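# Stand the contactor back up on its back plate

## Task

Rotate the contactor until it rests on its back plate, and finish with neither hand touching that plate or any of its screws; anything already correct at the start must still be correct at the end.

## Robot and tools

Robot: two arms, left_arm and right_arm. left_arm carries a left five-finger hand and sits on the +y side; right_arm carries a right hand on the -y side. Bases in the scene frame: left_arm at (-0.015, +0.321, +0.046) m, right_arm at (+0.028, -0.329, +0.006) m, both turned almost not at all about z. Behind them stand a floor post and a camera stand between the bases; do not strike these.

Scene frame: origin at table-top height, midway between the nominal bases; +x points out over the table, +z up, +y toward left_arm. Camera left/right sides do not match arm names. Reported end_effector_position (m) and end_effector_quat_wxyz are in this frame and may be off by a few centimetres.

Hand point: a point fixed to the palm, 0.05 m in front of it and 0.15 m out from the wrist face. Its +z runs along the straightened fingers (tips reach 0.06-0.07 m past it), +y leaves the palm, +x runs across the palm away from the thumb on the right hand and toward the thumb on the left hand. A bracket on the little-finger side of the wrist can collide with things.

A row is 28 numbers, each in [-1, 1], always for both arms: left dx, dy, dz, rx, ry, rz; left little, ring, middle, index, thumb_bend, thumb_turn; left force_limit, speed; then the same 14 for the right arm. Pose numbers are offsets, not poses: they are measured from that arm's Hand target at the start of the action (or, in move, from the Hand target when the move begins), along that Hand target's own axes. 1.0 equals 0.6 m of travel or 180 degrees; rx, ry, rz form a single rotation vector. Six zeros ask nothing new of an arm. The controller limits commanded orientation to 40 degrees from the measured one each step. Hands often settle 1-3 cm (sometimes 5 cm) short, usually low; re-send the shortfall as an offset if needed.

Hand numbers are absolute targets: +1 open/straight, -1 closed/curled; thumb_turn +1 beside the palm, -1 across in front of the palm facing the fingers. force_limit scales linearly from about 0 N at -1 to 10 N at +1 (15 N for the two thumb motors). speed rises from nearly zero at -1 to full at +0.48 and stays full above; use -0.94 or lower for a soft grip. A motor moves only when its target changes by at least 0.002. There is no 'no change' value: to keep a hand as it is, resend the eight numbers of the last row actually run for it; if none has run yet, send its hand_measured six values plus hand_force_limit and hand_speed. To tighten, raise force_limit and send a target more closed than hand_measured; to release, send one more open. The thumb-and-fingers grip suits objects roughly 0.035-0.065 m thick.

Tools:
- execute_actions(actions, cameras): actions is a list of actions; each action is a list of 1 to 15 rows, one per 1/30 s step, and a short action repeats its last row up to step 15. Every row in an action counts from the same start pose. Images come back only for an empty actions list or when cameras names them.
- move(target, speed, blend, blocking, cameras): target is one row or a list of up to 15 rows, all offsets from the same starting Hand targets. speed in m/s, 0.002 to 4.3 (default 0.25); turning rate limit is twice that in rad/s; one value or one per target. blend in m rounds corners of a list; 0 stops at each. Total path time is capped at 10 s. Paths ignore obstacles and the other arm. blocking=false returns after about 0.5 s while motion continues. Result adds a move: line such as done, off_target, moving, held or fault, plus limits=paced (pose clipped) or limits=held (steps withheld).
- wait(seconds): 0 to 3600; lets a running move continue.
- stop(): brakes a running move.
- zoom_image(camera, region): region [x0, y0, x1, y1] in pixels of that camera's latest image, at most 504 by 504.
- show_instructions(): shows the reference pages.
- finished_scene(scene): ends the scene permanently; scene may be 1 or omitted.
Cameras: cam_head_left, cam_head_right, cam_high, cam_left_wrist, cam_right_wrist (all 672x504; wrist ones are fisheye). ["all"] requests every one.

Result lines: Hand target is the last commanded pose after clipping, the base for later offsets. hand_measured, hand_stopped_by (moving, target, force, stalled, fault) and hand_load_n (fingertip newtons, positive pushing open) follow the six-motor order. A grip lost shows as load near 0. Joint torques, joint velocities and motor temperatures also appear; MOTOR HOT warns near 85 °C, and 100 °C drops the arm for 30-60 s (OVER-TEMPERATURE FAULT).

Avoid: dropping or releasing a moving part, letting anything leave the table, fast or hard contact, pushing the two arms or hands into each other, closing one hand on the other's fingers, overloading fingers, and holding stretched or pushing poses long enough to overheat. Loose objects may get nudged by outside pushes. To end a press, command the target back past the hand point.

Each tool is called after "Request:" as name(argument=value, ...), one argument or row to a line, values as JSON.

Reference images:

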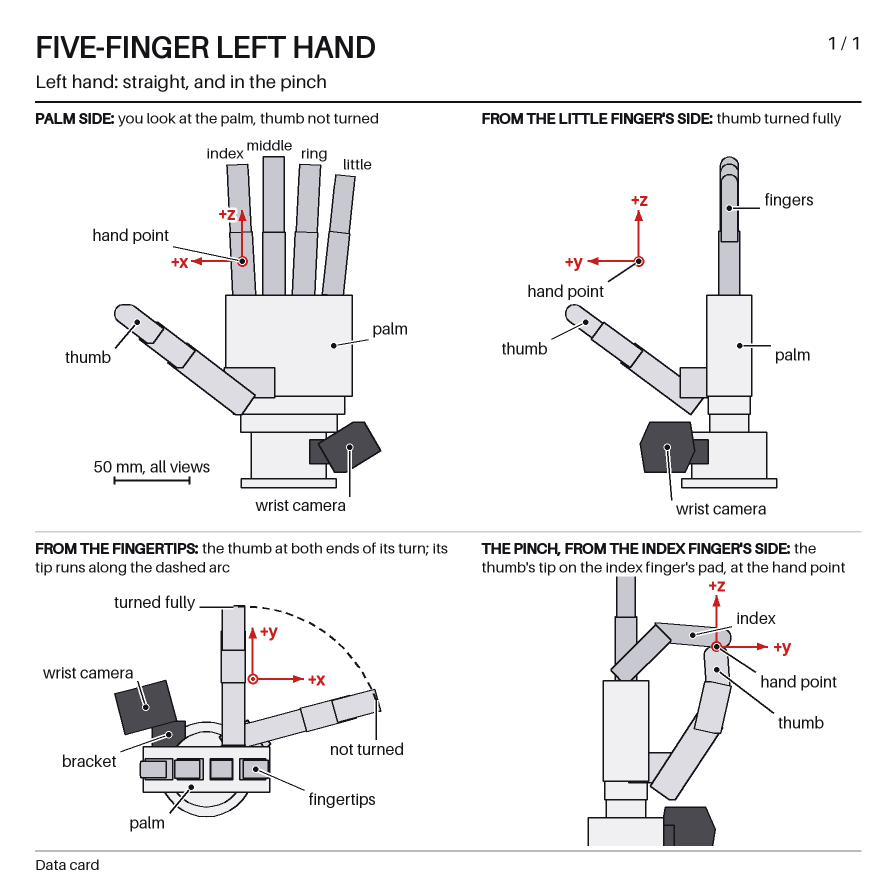

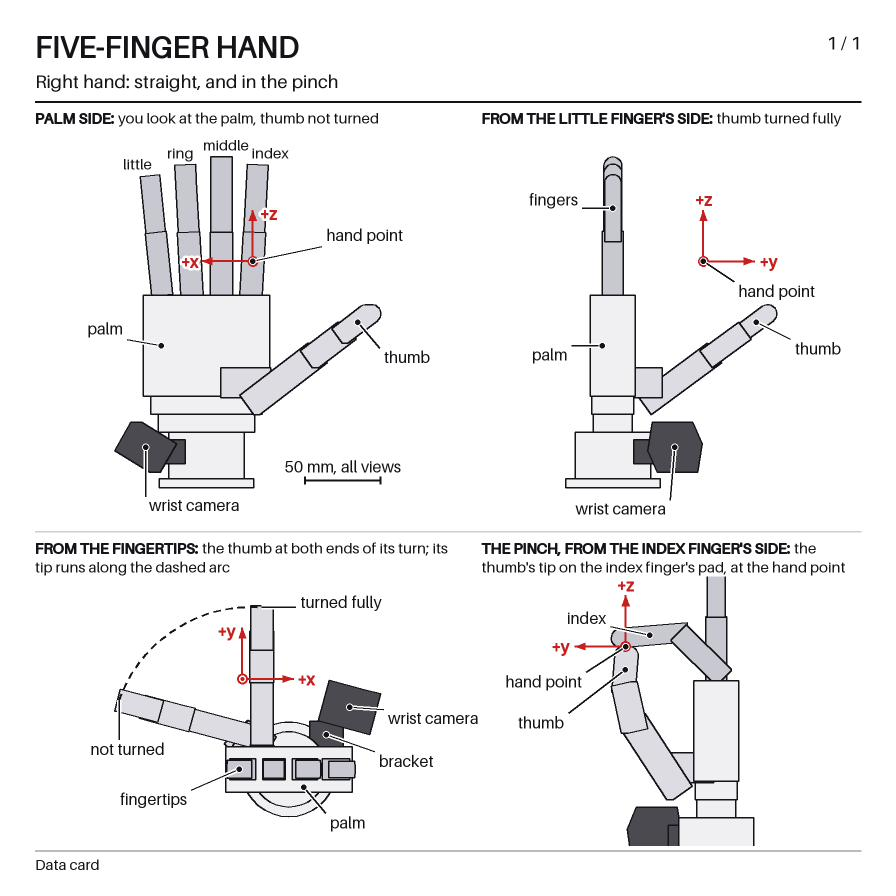

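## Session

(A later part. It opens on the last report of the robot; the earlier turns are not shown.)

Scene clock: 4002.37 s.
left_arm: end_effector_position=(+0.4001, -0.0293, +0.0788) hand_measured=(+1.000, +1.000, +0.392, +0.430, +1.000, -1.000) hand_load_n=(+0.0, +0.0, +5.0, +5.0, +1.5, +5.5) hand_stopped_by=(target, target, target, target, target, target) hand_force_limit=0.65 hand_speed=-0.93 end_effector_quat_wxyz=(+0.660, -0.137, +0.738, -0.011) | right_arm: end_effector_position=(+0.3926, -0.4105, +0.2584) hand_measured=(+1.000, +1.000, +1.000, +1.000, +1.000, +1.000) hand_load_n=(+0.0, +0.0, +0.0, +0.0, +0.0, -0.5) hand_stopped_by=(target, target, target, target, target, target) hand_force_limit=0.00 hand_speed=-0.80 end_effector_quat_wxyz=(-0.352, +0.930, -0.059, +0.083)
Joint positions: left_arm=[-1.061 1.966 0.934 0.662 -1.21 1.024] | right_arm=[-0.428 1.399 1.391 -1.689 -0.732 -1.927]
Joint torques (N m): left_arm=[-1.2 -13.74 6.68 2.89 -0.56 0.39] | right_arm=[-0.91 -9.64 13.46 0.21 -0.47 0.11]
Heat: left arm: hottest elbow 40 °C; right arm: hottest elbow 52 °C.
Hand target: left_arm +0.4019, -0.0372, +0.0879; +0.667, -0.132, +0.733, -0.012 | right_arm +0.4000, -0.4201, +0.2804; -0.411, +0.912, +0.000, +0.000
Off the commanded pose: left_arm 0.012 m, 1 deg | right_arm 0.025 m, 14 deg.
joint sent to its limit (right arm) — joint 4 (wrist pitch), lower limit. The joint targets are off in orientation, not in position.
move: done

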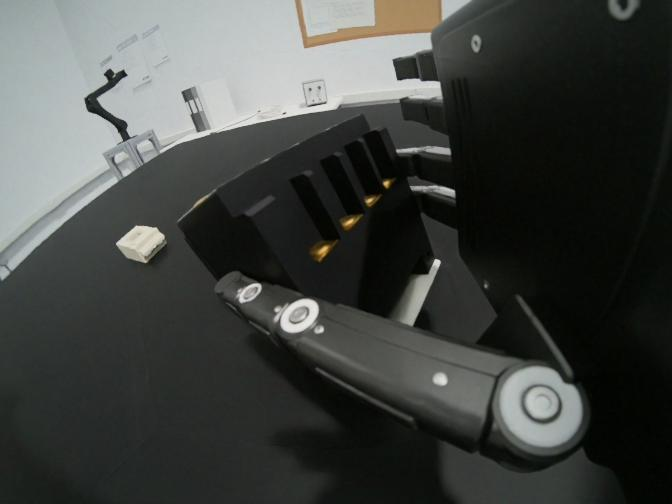

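Request:
execute_actions(
  actions=[],
  cameras=["cam_high", "cam_head_left", "cam_head_right"],
)

Request:
zoom_image(
  camera="cam_high",
  region=[260, 190, 350, 290],
)

Request:
zoom_image(
  camera="cam_head_left",
  region=[320, 150, 440, 250],
)

Scene clock: 4014.97 s.
left_arm: end_effector_position=(+0.4001, -0.0293, +0.0789) hand_measured=(+1.000, +1.000, +0.392, +0.430, +1.000, -1.000) hand_load_n=(+0.0, +0.0, +5.5, +4.5, +1.5, +5.5) hand_stopped_by=(target, target, target, target, target, target) hand_force_limit=0.65 hand_speed=-0.93 end_effector_quat_wxyz=(+0.660, -0.137, +0.738, -0.011) | right_arm: end_effector_position=(+0.3926, -0.4105, +0.2584) hand_measured=(+1.000, +1.000, +1.000, +1.000, +1.000, +1.000) hand_load_n=(+0.0, +0.0, +0.0, +0.0, +0.0, +0.0) hand_stopped_by=(target, target, target, target, target, target) hand_force_limit=0.00 hand_speed=-0.80 end_effector_quat_wxyz=(-0.352, +0.930, -0.059, +0.083)
Joint positions: left_arm=[-1.061 1.966 0.934 0.662 -1.21 1.024] | right_arm=[-0.428 1.399 1.391 -1.689 -0.732 -1.927]
Joint velocities: within noise
Joint torques (N m): left_arm=[-1.14 -13.98 6.69 2.88 -0.55 0.41] | right_arm=[-0.97 -9.64 13.46 0.21 -0.47 0.11]
Motor temperatures (°C): left_arm=[31 34 40 30 31 31] | right_arm=[28 31 52 28 32 28]
Heat: left arm: hottest elbow 40 °C; right arm: hottest elbow 52 °C.
Hand target: left_arm +0.4020, -0.0372, +0.0880; +0.667, -0.132, +0.733, -0.013 | right_arm +0.4000, -0.4201, +0.2804; -0.411, +0.912, +0.000, +0.000
Off the commanded pose: left_arm 0.012 m, 1 deg | right_arm 0.025 m, 14 deg.
Images, in order (width x height): cam_head_left 672x504, cam_head_right 672x504, cam_high 672x504.

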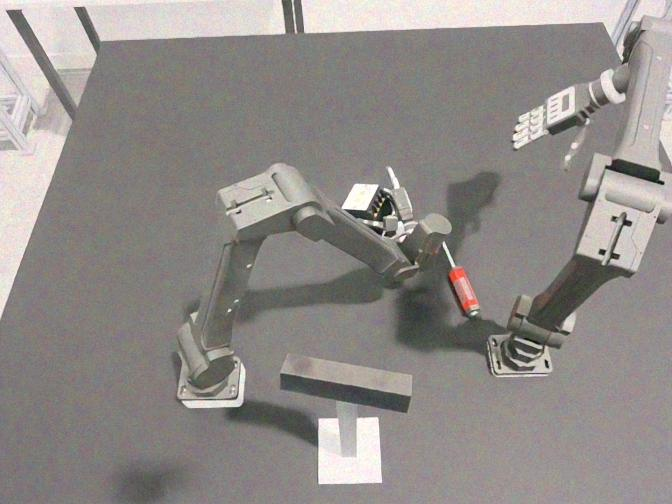

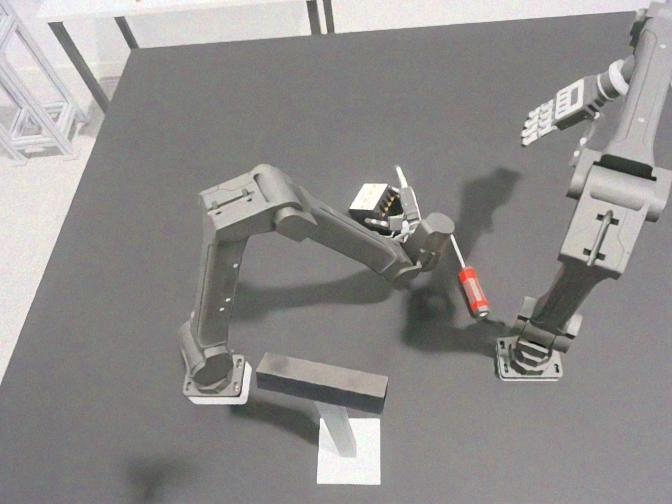

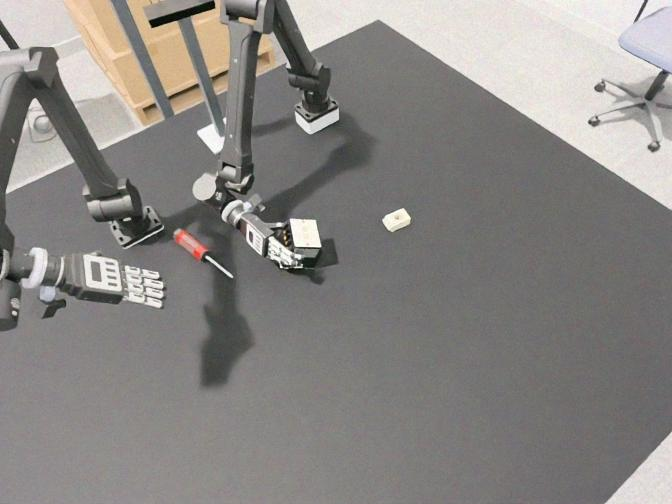

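Scaled by 5.040 from the camera's image (finer frame: 960x720).

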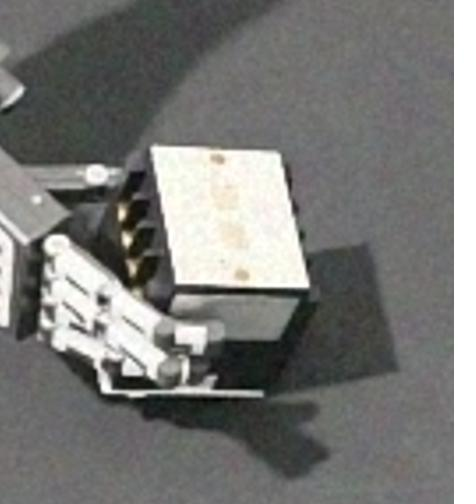

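Scaled by 4.200 from the camera's image (finer frame: 960x720).

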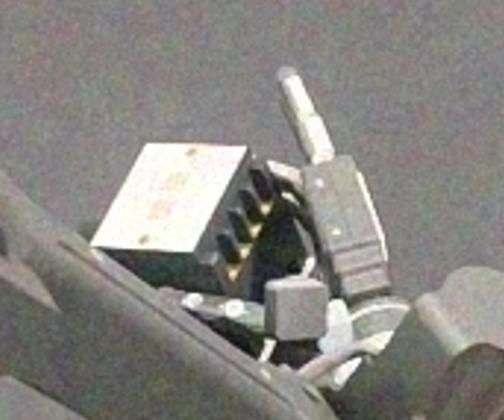

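Request:
move(
  target=[0, 0, 0, 0, 0, 0, 1, 1, 0.41, 0.445, 1, -1, 0.65, -0.93, 0, 0, 0, 0, 0, 0, 1, 1, 1, 1, 1, 1, 0, -0.8],
  speed=0.04,
  cameras=["cam_left_wrist"],
)

Scene clock: 4033.73 s.
left_arm: end_effector_position=(+0.4001, -0.0293, +0.0787) hand_measured=(+1.000, +1.000, +0.410, +0.446, +1.000, -1.000) hand_load_n=(+0.0, +0.0, +3.5, +3.5, +1.0, +5.5) hand_stopped_by=(target, target, target, target, target, target) hand_force_limit=0.65 hand_speed=-0.93 end_effector_quat_wxyz=(+0.660, -0.136, +0.738, -0.011) | right_arm: end_effector_position=(+0.3926, -0.4105, +0.2584) hand_measured=(+1.000, +1.000, +1.000, +1.000, +1.000, +1.000) hand_load_n=(+0.0, +0.0, +0.0, +0.0, +0.0, -0.5) hand_stopped_by=(target, target, target, target, target, target) hand_force_limit=0.00 hand_speed=-0.80 end_effector_quat_wxyz=(-0.352, +0.930, -0.059, +0.083)
Joint positions: left_arm=[-1.061 1.966 0.934 0.662 -1.21 1.024] | right_arm=[-0.428 1.399 1.391 -1.689 -0.732 -1.927]
Joint torques (N m): left_arm=[-1.26 -13.68 6.64 2.89 -0.55 0.39] | right_arm=[-0.91 -9.64 13.48 0.2 -0.48 0.11]
Heat: left arm: hottest elbow 39 °C; right arm: hottest elbow 52 °C.
Hand target: left_arm +0.4020, -0.0371, +0.0880; +0.667, -0.132, +0.733, -0.013 | right_arm +0.4000, -0.4201, +0.2804; -0.411, +0.912, +0.000, +0.000
Off the commanded pose: left_arm 0.012 m, 1 deg | right_arm 0.025 m, 14 deg.
joint sent to its limit (right arm) — joint 4 (wrist pitch), lower limit. The joint targets are off in orientation, not in position.
move: done

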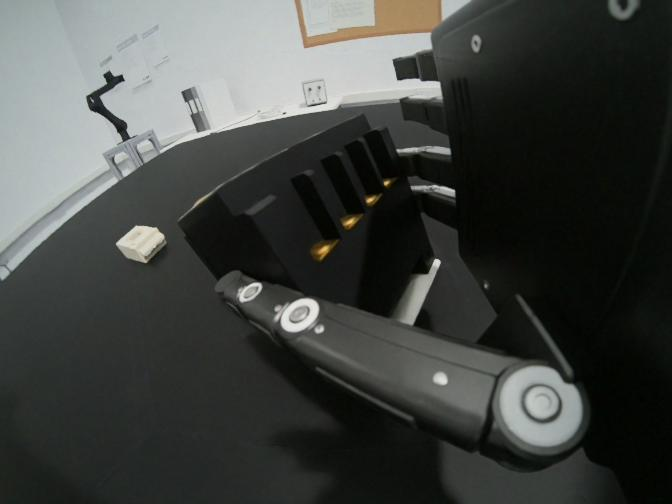

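Request:
move(
  target=[0, 0, 0, 0, 0, 0, 1, 1, 0.43, 0.465, 1, -1, 0.65, -0.93, 0, 0, 0, 0, 0, 0, 1, 1, 1, 1, 1, 1, 0, -0.8],
  speed=0.04,
  cameras=["cam_left_wrist"],
)

Scene clock: 4041.37 s.
left_arm: end_effector_position=(+0.3998, -0.0296, +0.0775) hand_measured=(+1.000, +1.000, +0.430, +0.466, +1.000, -1.000) hand_load_n=(+0.0, +0.0, +1.5, +2.0, +0.5, +5.0) hand_stopped_by=(target, target, target, target, target, target) hand_force_limit=0.65 hand_speed=-0.93 end_effector_quat_wxyz=(+0.660, -0.135, +0.739, -0.010) | right_arm: end_effector_position=(+0.3926, -0.4105, +0.2584) hand_measured=(+1.000, +1.000, +1.000, +1.000, +1.000, +1.000) hand_load_n=(+0.0, +0.0, +0.0, +0.0, +0.0, +0.0) hand_stopped_by=(target, target, target, target, target, target) hand_force_limit=0.00 hand_speed=-0.80 end_effector_quat_wxyz=(-0.352, +0.930, -0.059, +0.083)
Joint positions: left_arm=[-1.062 1.968 0.934 0.662 -1.209 1.024] | right_arm=[-0.428 1.399 1.391 -1.689 -0.732 -1.927]
Joint torques (N m): left_arm=[-1.14 -13.92 6.64 2.81 -0.6 0.41] | right_arm=[-1.03 -9.7 13.46 0.21 -0.47 0.11]
Heat: left arm: hottest elbow 39 °C; right arm: hottest elbow 52 °C.
Hand target: left_arm +0.4019, -0.0372, +0.0879; +0.667, -0.132, +0.733, -0.013 | right_arm +0.4000, -0.4201, +0.2804; -0.411, +0.912, +0.000, +0.000
Off the commanded pose: left_arm 0.013 m, 1 deg | right_arm 0.025 m, 14 deg.
joint sent to its limit (right arm) — joint 4 (wrist pitch), lower limit. The joint targets are off in orientation, not in position.
move: done

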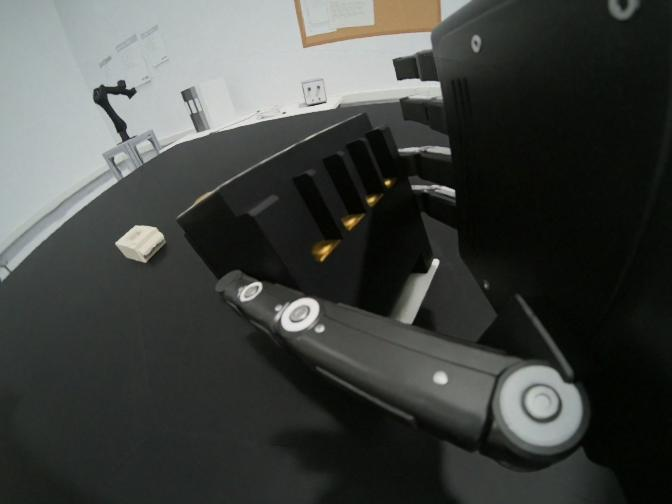

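Request:
move(
  target=[0.0195, 0.0039, 0.0022, 0, 0, 0, 1, 1, 0.43, 0.465, 1, -1, 0.65, -0.93, 0, 0, 0, 0, 0, 0, 1, 1, 1, 1, 1, 1, 0, -0.8],
  speed=0.04,
  cameras=["cam_left_wrist", "cam_high"],
)

Request:
zoom_image(
  camera="cam_high",
  region=[260, 190, 350, 290],
)

Scene clock: 4053.93 s.
left_arm: end_effector_position=(+0.3983, -0.0280, +0.0576) hand_measured=(+1.000, +1.000, +0.430, +0.466, +1.000, -1.000) hand_load_n=(+0.0, +0.0, +2.0, +0.0, +0.0, +4.0) hand_stopped_by=(target, target, target, target, target, target) hand_force_limit=0.65 hand_speed=-0.93 end_effector_quat_wxyz=(+0.656, -0.126, +0.744, -0.003) | right_arm: end_effector_position=(+0.3926, -0.4105, +0.2584) hand_measured=(+1.000, +1.000, +1.000, +1.000, +1.000, +1.000) hand_load_n=(+0.0, -0.5, +0.0, +0.0, +0.0, +0.0) hand_stopped_by=(target, target, target, target, target, target) hand_force_limit=0.00 hand_speed=-0.80 end_effector_quat_wxyz=(-0.352, +0.930, -0.059, +0.083)
Joint positions: left_arm=[-1.063 2.013 0.934 0.683 -1.205 1.027] | right_arm=[-0.428 1.399 1.391 -1.689 -0.732 -1.927]
Joint torques (N m): left_arm=[-1.08 -15.56 6.28 3.22 -0.81 0.39] | right_arm=[-0.97 -9.64 13.46 0.21 -0.47 0.11]
Heat: left arm: hottest elbow 39 °C; right arm: hottest elbow 52 °C.
Hand target: left_arm +0.4020, -0.0371, +0.0759; +0.667, -0.132, +0.733, -0.012 | right_arm +0.4000, -0.4201, +0.2804; -0.411, +0.912, +0.000, +0.000
Off the commanded pose: left_arm 0.021 m, 2 deg | right_arm 0.025 m, 14 deg.
joint sent to its limit (right arm) — joint 4 (wrist pitch), lower limit. The joint targets are off in orientation, not in position.
move: off_target (left_arm)
Images, in order (width x height): cam_high 672x504, cam_left_wrist 672x504.

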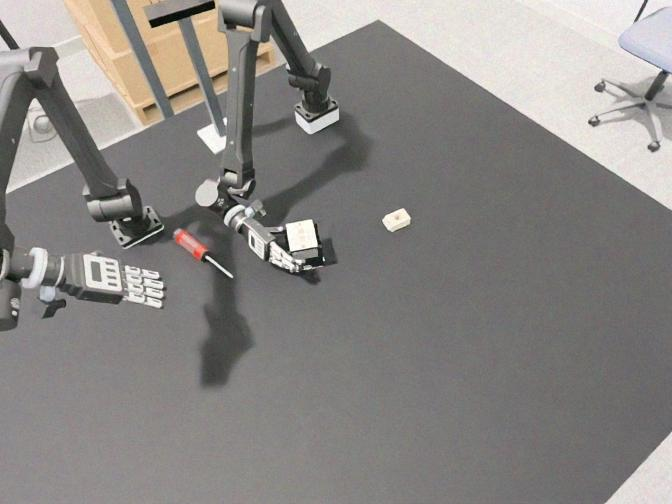

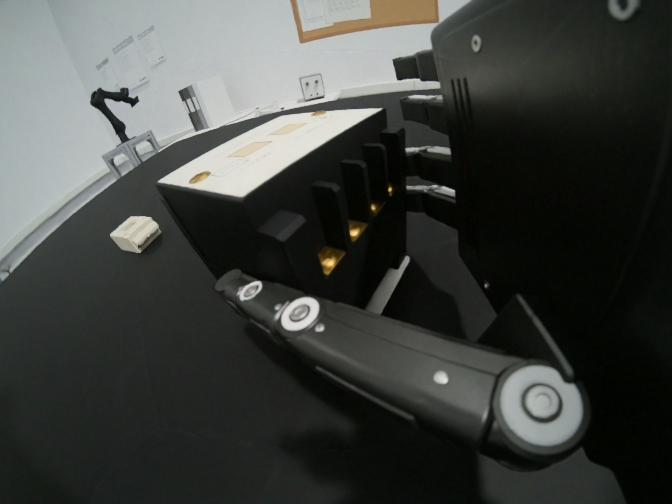

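Scaled by 5.040 from the camera's image (finer frame: 960x720).

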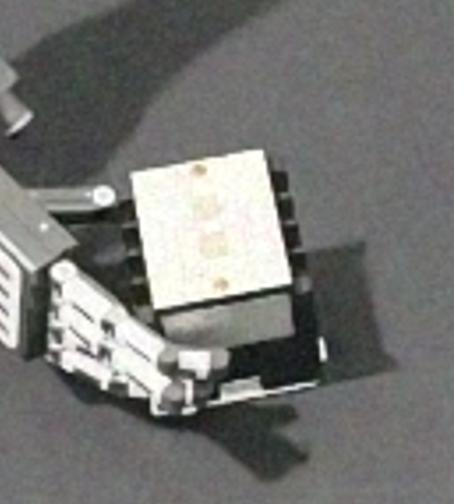

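Request:
move(
  target=[0, 0, 0, 0, 0, 0, 1, 1, 0.5, 0.53, 1, -1, 0.6, -0.93, 0, 0, 0, 0, 0, 0, 1, 1, 1, 1, 1, 1, 0, -0.8],
  speed=0.04,
  cameras=["cam_left_wrist"],
)

Scene clock: 4068.07 s.
left_arm: end_effector_position=(+0.3987, -0.0272, +0.0608) hand_measured=(+1.000, +1.000, +0.500, +0.530, +1.000, -1.000) hand_load_n=(+0.0, +0.0, +0.0, +0.0, +0.0, +1.0) hand_stopped_by=(target, target, target, target, target, target) hand_force_limit=0.60 hand_speed=-0.93 end_effector_quat_wxyz=(+0.660, -0.126, +0.741, +0.001) | right_arm: end_effector_position=(+0.3926, -0.4105, +0.2584) hand_measured=(+1.000, +1.000, +1.000, +1.000, +1.000, +1.000) hand_load_n=(+0.0, +0.0, -0.5, +0.0, +0.0, +0.0) hand_stopped_by=(target, target, target, target, target, target) hand_force_limit=0.00 hand_speed=-0.80 end_effector_quat_wxyz=(-0.352, +0.930, -0.059, +0.083)
Joint positions: left_arm=[-1.063 2.013 0.934 0.702 -1.213 1.048] | right_arm=[-0.428 1.399 1.391 -1.689 -0.732 -1.927]
Joint torques (N m): left_arm=[-0.91 -15.33 6.31 2.77 -0.42 0.22] | right_arm=[-1.03 -9.7 13.46 0.21 -0.47 0.11]
Heat: left arm: hottest elbow 39 °C; right arm: hottest elbow 52 °C.
Hand target: left_arm +0.4020, -0.0371, +0.0760; +0.667, -0.132, +0.733, -0.012 | right_arm +0.4000, -0.4201, +0.2804; -0.411, +0.912, +0.000, +0.000
Off the commanded pose: left_arm 0.018 m, 2 deg | right_arm 0.025 m, 14 deg.
joint sent to its limit (right arm) — joint 4 (wrist pitch), lower limit. The joint targets are off in orientation, not in position.
move: done

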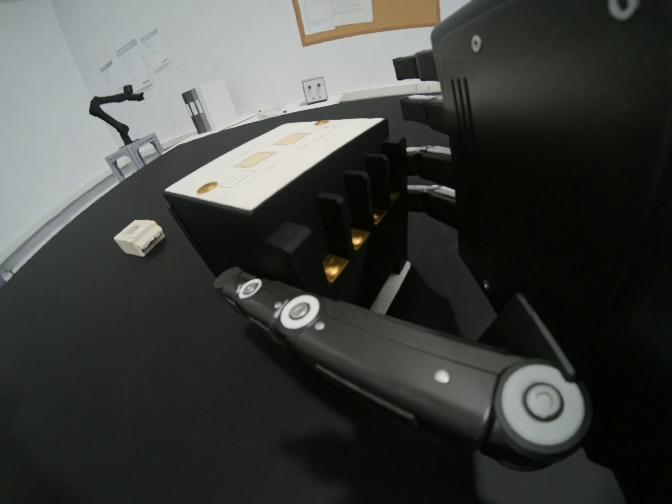

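Request:
move(
  target=[0, 0, 0, 0, 0, 0, 1, 1, 1, 1, 1, -1, 0.6, -0.85, 0, 0, 0, 0, 0, 0, 1, 1, 1, 1, 1, 1, 0, -0.8],
  speed=0.04,
  cameras=["cam_left_wrist", "cam_high"],
)

Request:
zoom_image(
  camera="cam_high",
  region=[260, 190, 350, 290],
)

Scene clock: 4077.63 s.
left_arm: end_effector_position=(+0.3987, -0.0271, +0.0609) hand_measured=(+1.000, +1.000, +1.000, +1.000, +1.000, -1.000) hand_load_n=(+0.0, +0.0, +0.0, +0.0, +0.0, +1.0) hand_stopped_by=(target, target, target, target, target, target) hand_force_limit=0.60 hand_speed=-0.85 end_effector_quat_wxyz=(+0.660, -0.125, +0.741, +0.001) | right_arm: end_effector_position=(+0.3926, -0.4105, +0.2584) hand_measured=(+1.000, +1.000, +1.000, +1.000, +1.000, +1.000) hand_load_n=(+0.0, +0.0, +0.0, +0.0, +0.0, +0.0) hand_stopped_by=(target, target, target, target, target, target) hand_force_limit=0.00 hand_speed=-0.80 end_effector_quat_wxyz=(-0.352, +0.930, -0.059, +0.083)
Joint positions: left_arm=[-1.063 2.013 0.934 0.702 -1.213 1.05] | right_arm=[-0.428 1.399 1.391 -1.689 -0.732 -1.927]
Joint torques (N m): left_arm=[-0.97 -15.33 6.32 2.73 -0.41 0.21] | right_arm=[-0.97 -9.64 13.46 0.21 -0.47 0.11]
Heat: left arm: hottest elbow 39 °C; right arm: hottest elbow 52 °C.
Hand target: left_arm +0.4020, -0.0371, +0.0759; +0.667, -0.132, +0.733, -0.012 | right_arm +0.4000, -0.4201, +0.2804; -0.411, +0.912, +0.000, +0.000
Off the commanded pose: left_arm 0.018 m, 2 deg | right_arm 0.025 m, 14 deg.
joint sent to its limit (right arm) — joint 4 (wrist pitch), lower limit. The joint targets are off in orientation, not in position.
move: done
Images, in order (width x height): cam_high 672x504, cam_left_wrist 672x504.

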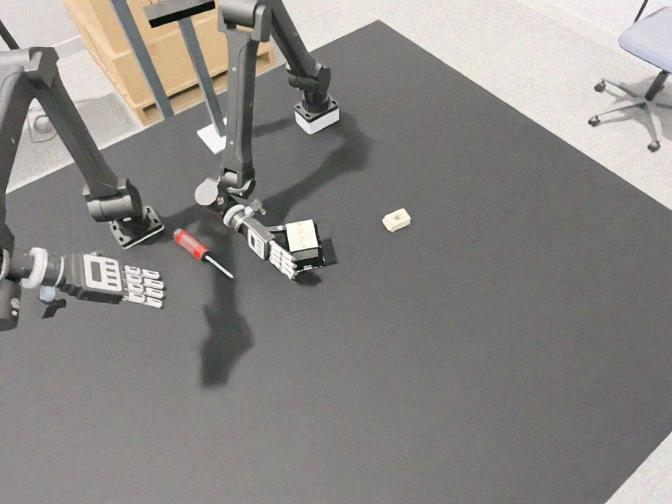

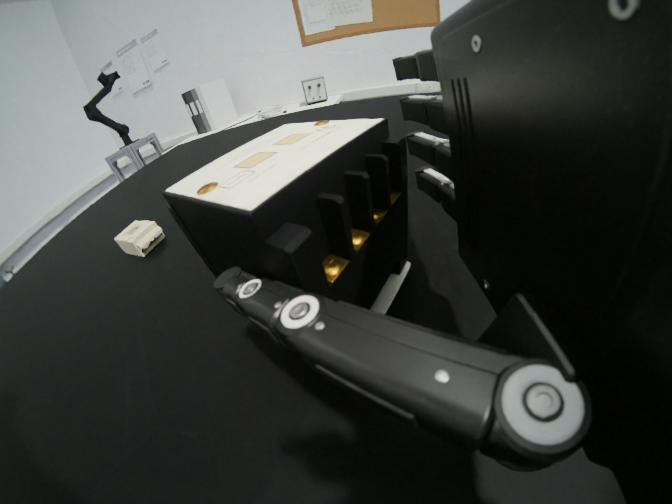

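Scaled by 5.040 from the camera's image (finer frame: 960x720).

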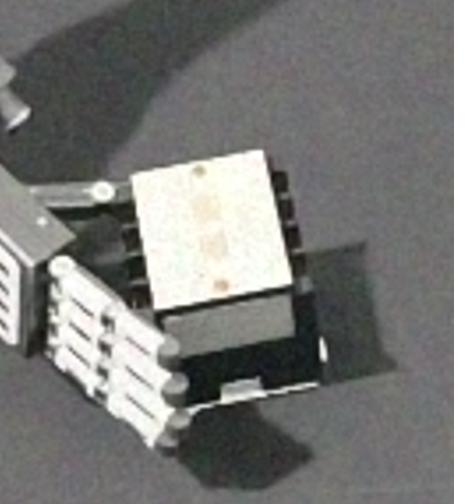

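Request:
move(
  target=[-0.0073, 0.0095, -0.0133, 0, 0, 0, 1, 1, 1, 1, 1, -1, 0.6, -0.85, 0, 0, 0, 0, 0, 0, 1, 1, 1, 1, 1, 1, 0, -0.8],
  speed=0.04,
  cameras=["cam_left_wrist"],
)

Scene clock: 4100.03 s.
left_arm: end_effector_position=(+0.3959, -0.0273, +0.0680) hand_measured=(+1.000, +1.000, +1.000, +1.000, +1.000, -1.000) hand_load_n=(+0.0, +0.0, +0.0, +0.0, +0.0, +0.5) hand_stopped_by=(target, target, target, target, target, target) hand_force_limit=0.60 hand_speed=-0.85 end_effector_quat_wxyz=(+0.662, -0.128, +0.738, -0.001) | right_arm: end_effector_position=(+0.3926, -0.4105, +0.2584) hand_measured=(+1.000, +1.000, +1.000, +1.000, +1.000, +1.000) hand_load_n=(+0.0, +0.5, +0.0, +0.0, +0.0, -0.5) hand_stopped_by=(target, target, target, target, target, target) hand_force_limit=0.00 hand_speed=-0.80 end_effector_quat_wxyz=(-0.352, +0.930, -0.059, +0.083)
Joint positions: left_arm=[-1.069 1.996 0.928 0.702 -1.222 1.05] | right_arm=[-0.428 1.399 1.391 -1.689 -0.732 -1.927]
Joint torques (N m): left_arm=[-1.49 -15.62 4.7 2.52 -0.43 0.11] | right_arm=[-1.03 -9.7 13.48 0.21 -0.47 0.11]
Heat: left arm: hottest elbow 39 °C; right arm: hottest elbow 52 °C.
Hand target: left_arm +0.3934, -0.0319, +0.0799; +0.667, -0.132, +0.733, -0.012 | right_arm +0.4000, -0.4201, +0.2804; -0.411, +0.912, +0.000, +0.000
Off the commanded pose: left_arm 0.013 m, 2 deg | right_arm 0.025 m, 14 deg.
joint sent to its limit (right arm) — joint 4 (wrist pitch), lower limit. The joint targets are off in orientation, not in position.
move: off_target (left_arm)

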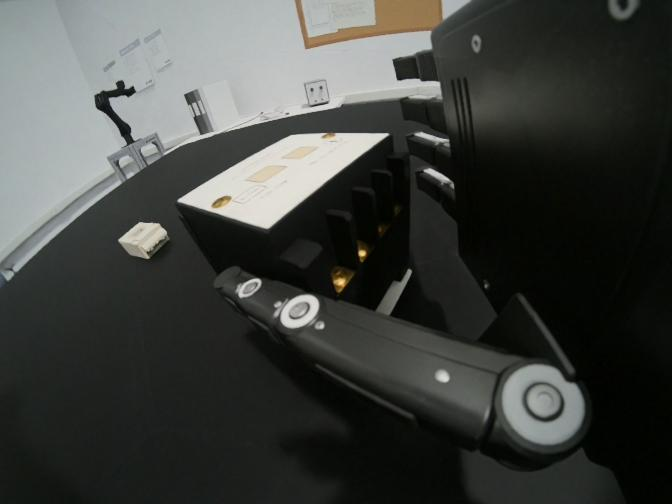

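Request:
move(
  target=[0, 0.0088, -0.0100, 0, 0, 0, 1, 1, 1, 1, 1, -1, 0.6, -0.85, 0, 0, 0, 0, 0, 0, 1, 1, 1, 1, 1, 1, 0, -0.8],
  speed=0.04,
  cameras=["cam_left_wrist", "cam_high"],
)

Request:
zoom_image(
  camera="cam_high",
  region=[260, 190, 350, 290],
)

Scene clock: 4112.37 s.
left_arm: end_effector_position=(+0.3884, -0.0229, +0.0673) hand_measured=(+1.000, +1.000, +1.000, +1.000, +1.000, -1.000) hand_load_n=(+0.0, +0.0, +0.0, +0.0, +0.0, +0.5) hand_stopped_by=(target, target, target, target, target, target) hand_force_limit=0.60 hand_speed=-0.85 end_effector_quat_wxyz=(+0.662, -0.124, +0.739, +0.003) | right_arm: end_effector_position=(+0.3926, -0.4105, +0.2584) hand_measured=(+1.000, +1.000, +1.000, +1.000, +1.000, +1.000) hand_load_n=(-0.5, +0.0, +0.0, +0.0, -0.5, +0.0) hand_stopped_by=(target, target, target, target, target, target) hand_force_limit=0.00 hand_speed=-0.80 end_effector_quat_wxyz=(-0.352, +0.930, -0.059, +0.083)
Joint positions: left_arm=[-1.078 1.987 0.907 0.702 -1.23 1.05] | right_arm=[-0.428 1.399 1.391 -1.689 -0.732 -1.927]
Joint torques (N m): left_arm=[-1.14 -15.91 4.7 2.54 -0.45 0.05] | right_arm=[-0.97 -9.64 13.46 0.21 -0.47 0.11]
Heat: left arm: hottest elbow 38 °C; right arm: hottest elbow 52 °C.
Hand target: left_arm +0.3866, -0.0277, +0.0797; +0.667, -0.132, +0.733, -0.012 | right_arm +0.4000, -0.4201, +0.2804; -0.411, +0.912, +0.000, +0.000
Off the commanded pose: left_arm 0.013 m, 2 deg | right_arm 0.025 m, 14 deg.
joint sent to its limit (right arm) — joint 4 (wrist pitch), lower limit. The joint targets are off in orientation, not in position.
move: off_target (left_arm)
Images, in order (width x height): cam_high 672x504, cam_left_wrist 672x504.

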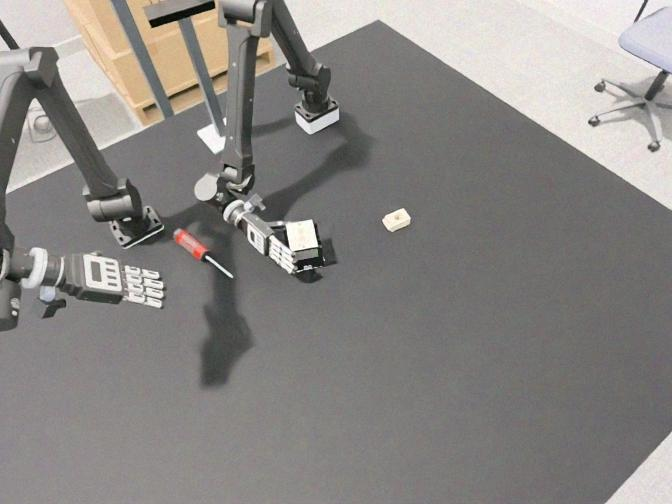

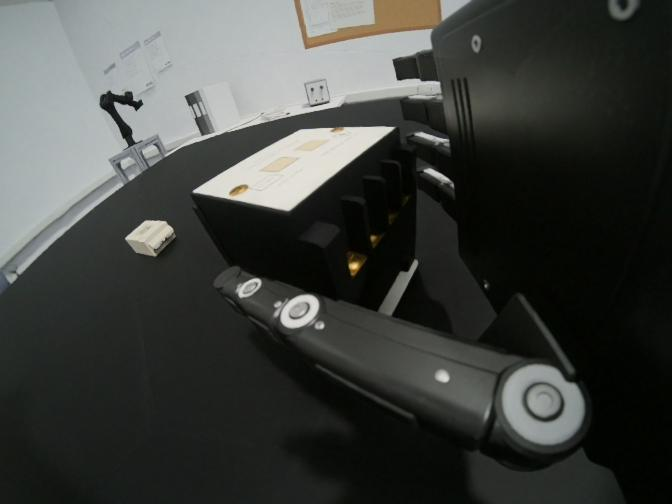

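Scaled by 5.040 from the camera's image (finer frame: 960x720).

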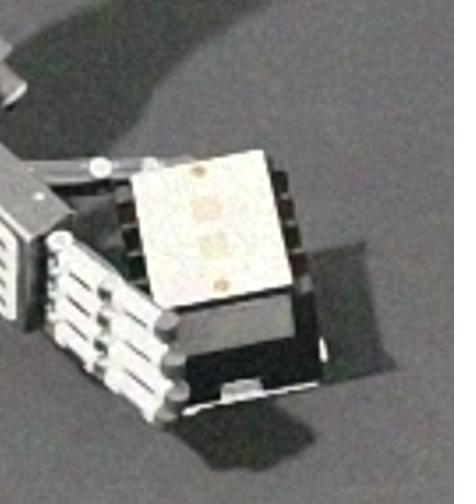

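Request:
move(
  target=[0, -0.0500, -0.0440, 0, 0, 0, 1, 1, 1, 1, 1, -1, 0.6, -0.85, 0, 0, 0, 0, 0, 0, 1, 1, 1, 1, 1, 1, 0, -0.8],
  speed=0.06,
  cameras=["cam_left_wrist", "cam_high"],
)

Request:
zoom_image(
  camera="cam_high",
  region=[260, 190, 350, 290],
)

Scene clock: 4134.77 s.
left_arm: end_effector_position=(+0.3623, -0.0448, +0.0707) hand_measured=(+1.000, +1.000, +1.000, +1.000, +1.000, -1.000) hand_load_n=(+0.0, +0.0, +0.0, +0.0, +0.0, +0.0) hand_stopped_by=(target, target, target, target, target, target) hand_force_limit=0.60 hand_speed=-0.85 end_effector_quat_wxyz=(+0.663, -0.114, +0.740, +0.010) | right_arm: end_effector_position=(+0.3926, -0.4105, +0.2584) hand_measured=(+1.000, +1.000, +1.000, +1.000, +1.000, +1.000) hand_load_n=(+0.0, +0.0, +0.0, +0.0, +0.0, +0.0) hand_stopped_by=(target, target, target, target, target, target) hand_force_limit=0.00 hand_speed=-0.80 end_effector_quat_wxyz=(-0.352, +0.930, -0.059, +0.083)
Joint positions: left_arm=[-1.147 1.986 0.939 0.593 -1.292 0.994] | right_arm=[-0.428 1.399 1.391 -1.689 -0.732 -1.927]
Joint torques (N m): left_arm=[-1.2 -15.79 7.84 1.22 -0.52 -0.13] | right_arm=[-0.97 -9.7 13.46 0.21 -0.47 0.11]
Heat: left arm: hottest elbow 38 °C; right arm: hottest elbow 53 °C.
Hand target: left_arm +0.3660, -0.0608, +0.0884; +0.667, -0.132, +0.733, -0.012 | right_arm +0.4000, -0.4201, +0.2804; -0.411, +0.912, +0.000, +0.000
Off the commanded pose: left_arm 0.024 m, 3 deg | right_arm 0.025 m, 14 deg.
joint sent to its limit (right arm) — joint 4 (wrist pitch), lower limit. The joint targets are off in orientation, not in position.
move: off_target (left_arm)
Images, in order (width x height): cam_high 672x504, cam_left_wrist 672x504.

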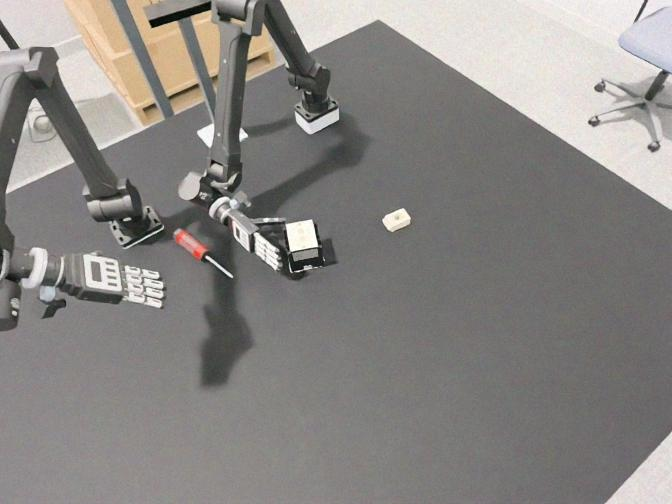

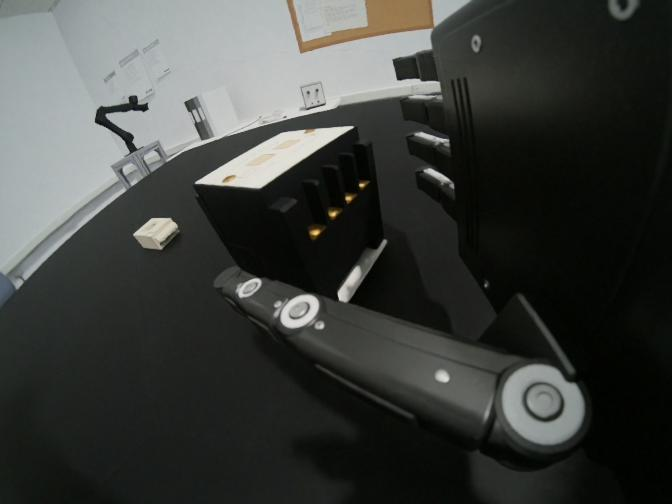

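Scaled by 5.040 from the camera's image (finer frame: 960x720).

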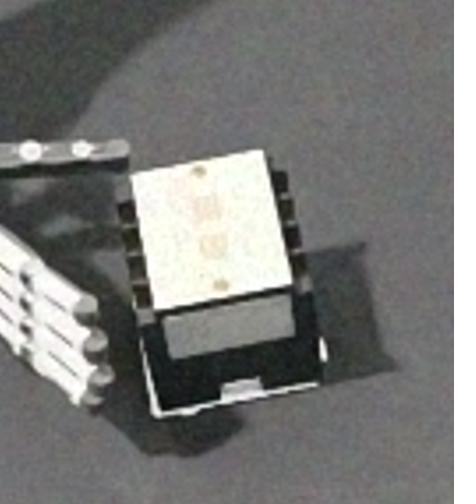

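Request:
move(
  target=[
    [-0.083, -0.0683, -0.0537, 0, 0, 0, 1, 1, 1, 1, 1, -1, 0.6, -0.85, 0, 0, 0, 0, 0, 0, 1, 1, 1, 1, 1, 1, 0, -0.8],
    [-0.278, -0.107, -0.0756, 0, 0, 0, 1, 1, 1, 1, 1, -1, 0.6, -0.85, 0, 0, 0, 0, 0, 0, 1, 1, 1, 1, 1, 1, 0, -0.8],
  ],
  speed=0.12,
  blend=0.02,
  cameras=["cam_left_wrist", "cam_high", "cam_head_left"],
)

Request:
zoom_image(
  camera="cam_high",
  region=[260, 190, 350, 290],
)

Request:
zoom_image(
  camera="cam_head_left",
  region=[310, 150, 430, 260],
)

Scene clock: 4155.67 s.
left_arm: end_effector_position=(+0.3434, -0.0820, +0.2457) hand_measured=(+1.000, +1.000, +1.000, +1.000, +1.000, -1.000) hand_load_n=(+0.0, +0.0, +0.0, +0.0, +0.0, +0.5) hand_stopped_by=(target, target, target, target, target, target) hand_force_limit=0.60 hand_speed=-0.85 end_effector_quat_wxyz=(+0.664, -0.112, +0.739, +0.011) | right_arm: end_effector_position=(+0.3926, -0.4105, +0.2584) hand_measured=(+1.000, +1.000, +1.000, +1.000, +1.000, +1.000) hand_load_n=(+0.0, +0.0, +0.0, +0.0, +0.0, +0.0) hand_stopped_by=(target, target, target, target, target, target) hand_force_limit=0.00 hand_speed=-0.80 end_effector_quat_wxyz=(-0.352, +0.930, -0.059, +0.083)
Joint positions: left_arm=[-1.209 1.686 1.14 -0.017 -1.347 0.885] | right_arm=[-0.428 1.399 1.391 -1.689 -0.732 -1.927]
Joint torques (N m): left_arm=[-1.14 -14.33 11.86 1.18 -0.6 -0.12] | right_arm=[-1.03 -9.7 13.46 0.21 -0.47 0.11]
Heat: left arm: hottest elbow 39 °C; right arm: hottest elbow 53 °C.
Hand target: left_arm +0.3454, -0.0951, +0.2685; +0.667, -0.132, +0.733, -0.013 | right_arm +0.4000, -0.4201, +0.2804; -0.411, +0.912, +0.000, +0.000
Off the commanded pose: left_arm 0.026 m, 4 deg | right_arm 0.025 m, 14 deg.
joint sent to its limit (right arm) — joint 4 (wrist pitch), lower limit. The joint targets are off in orientation, not in position.
move: off_target (left_arm)
Images, in order (width x height): cam_head_left 672x504, cam_high 672x504, cam_left_wrist 672x504.

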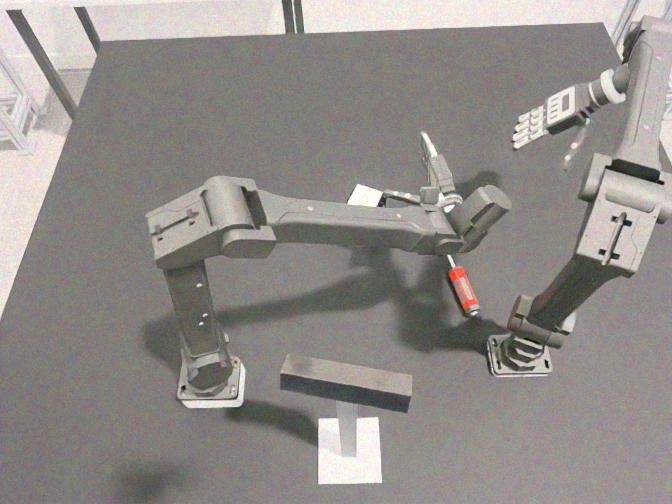

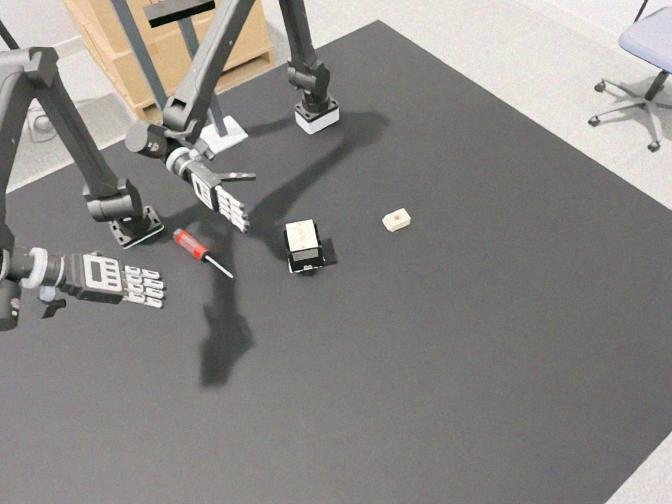

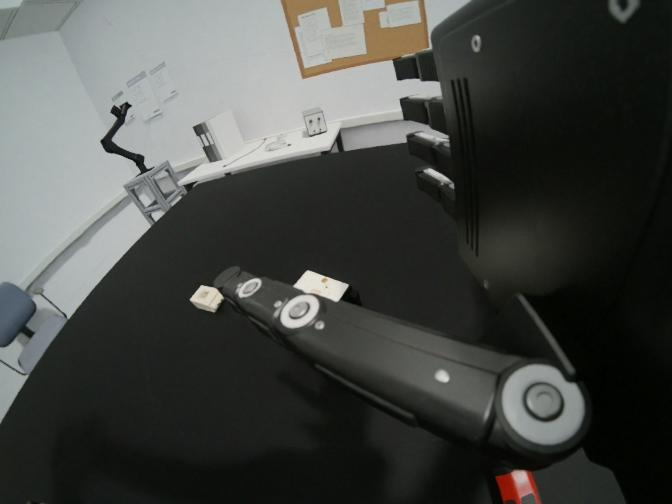

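Scaled by 5.040 from the camera's image (finer frame: 960x720).

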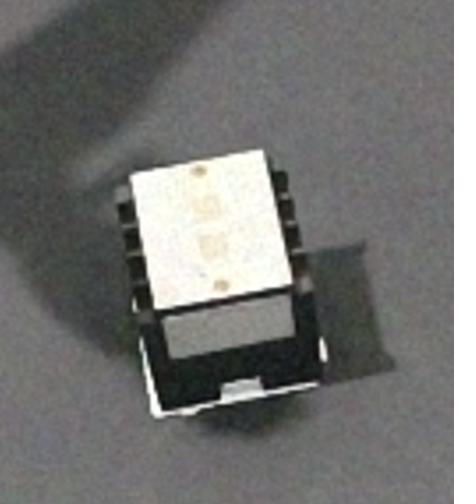

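Scaled by 4.200 from the camera's image (finer frame: 960x720).

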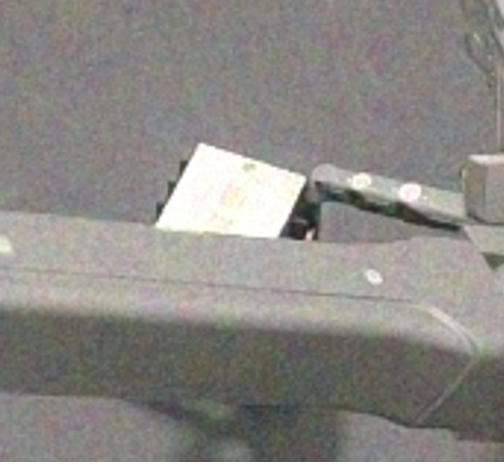

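Request:
finished_scene(
  scene=1,
)

The scene is finished: the task was done.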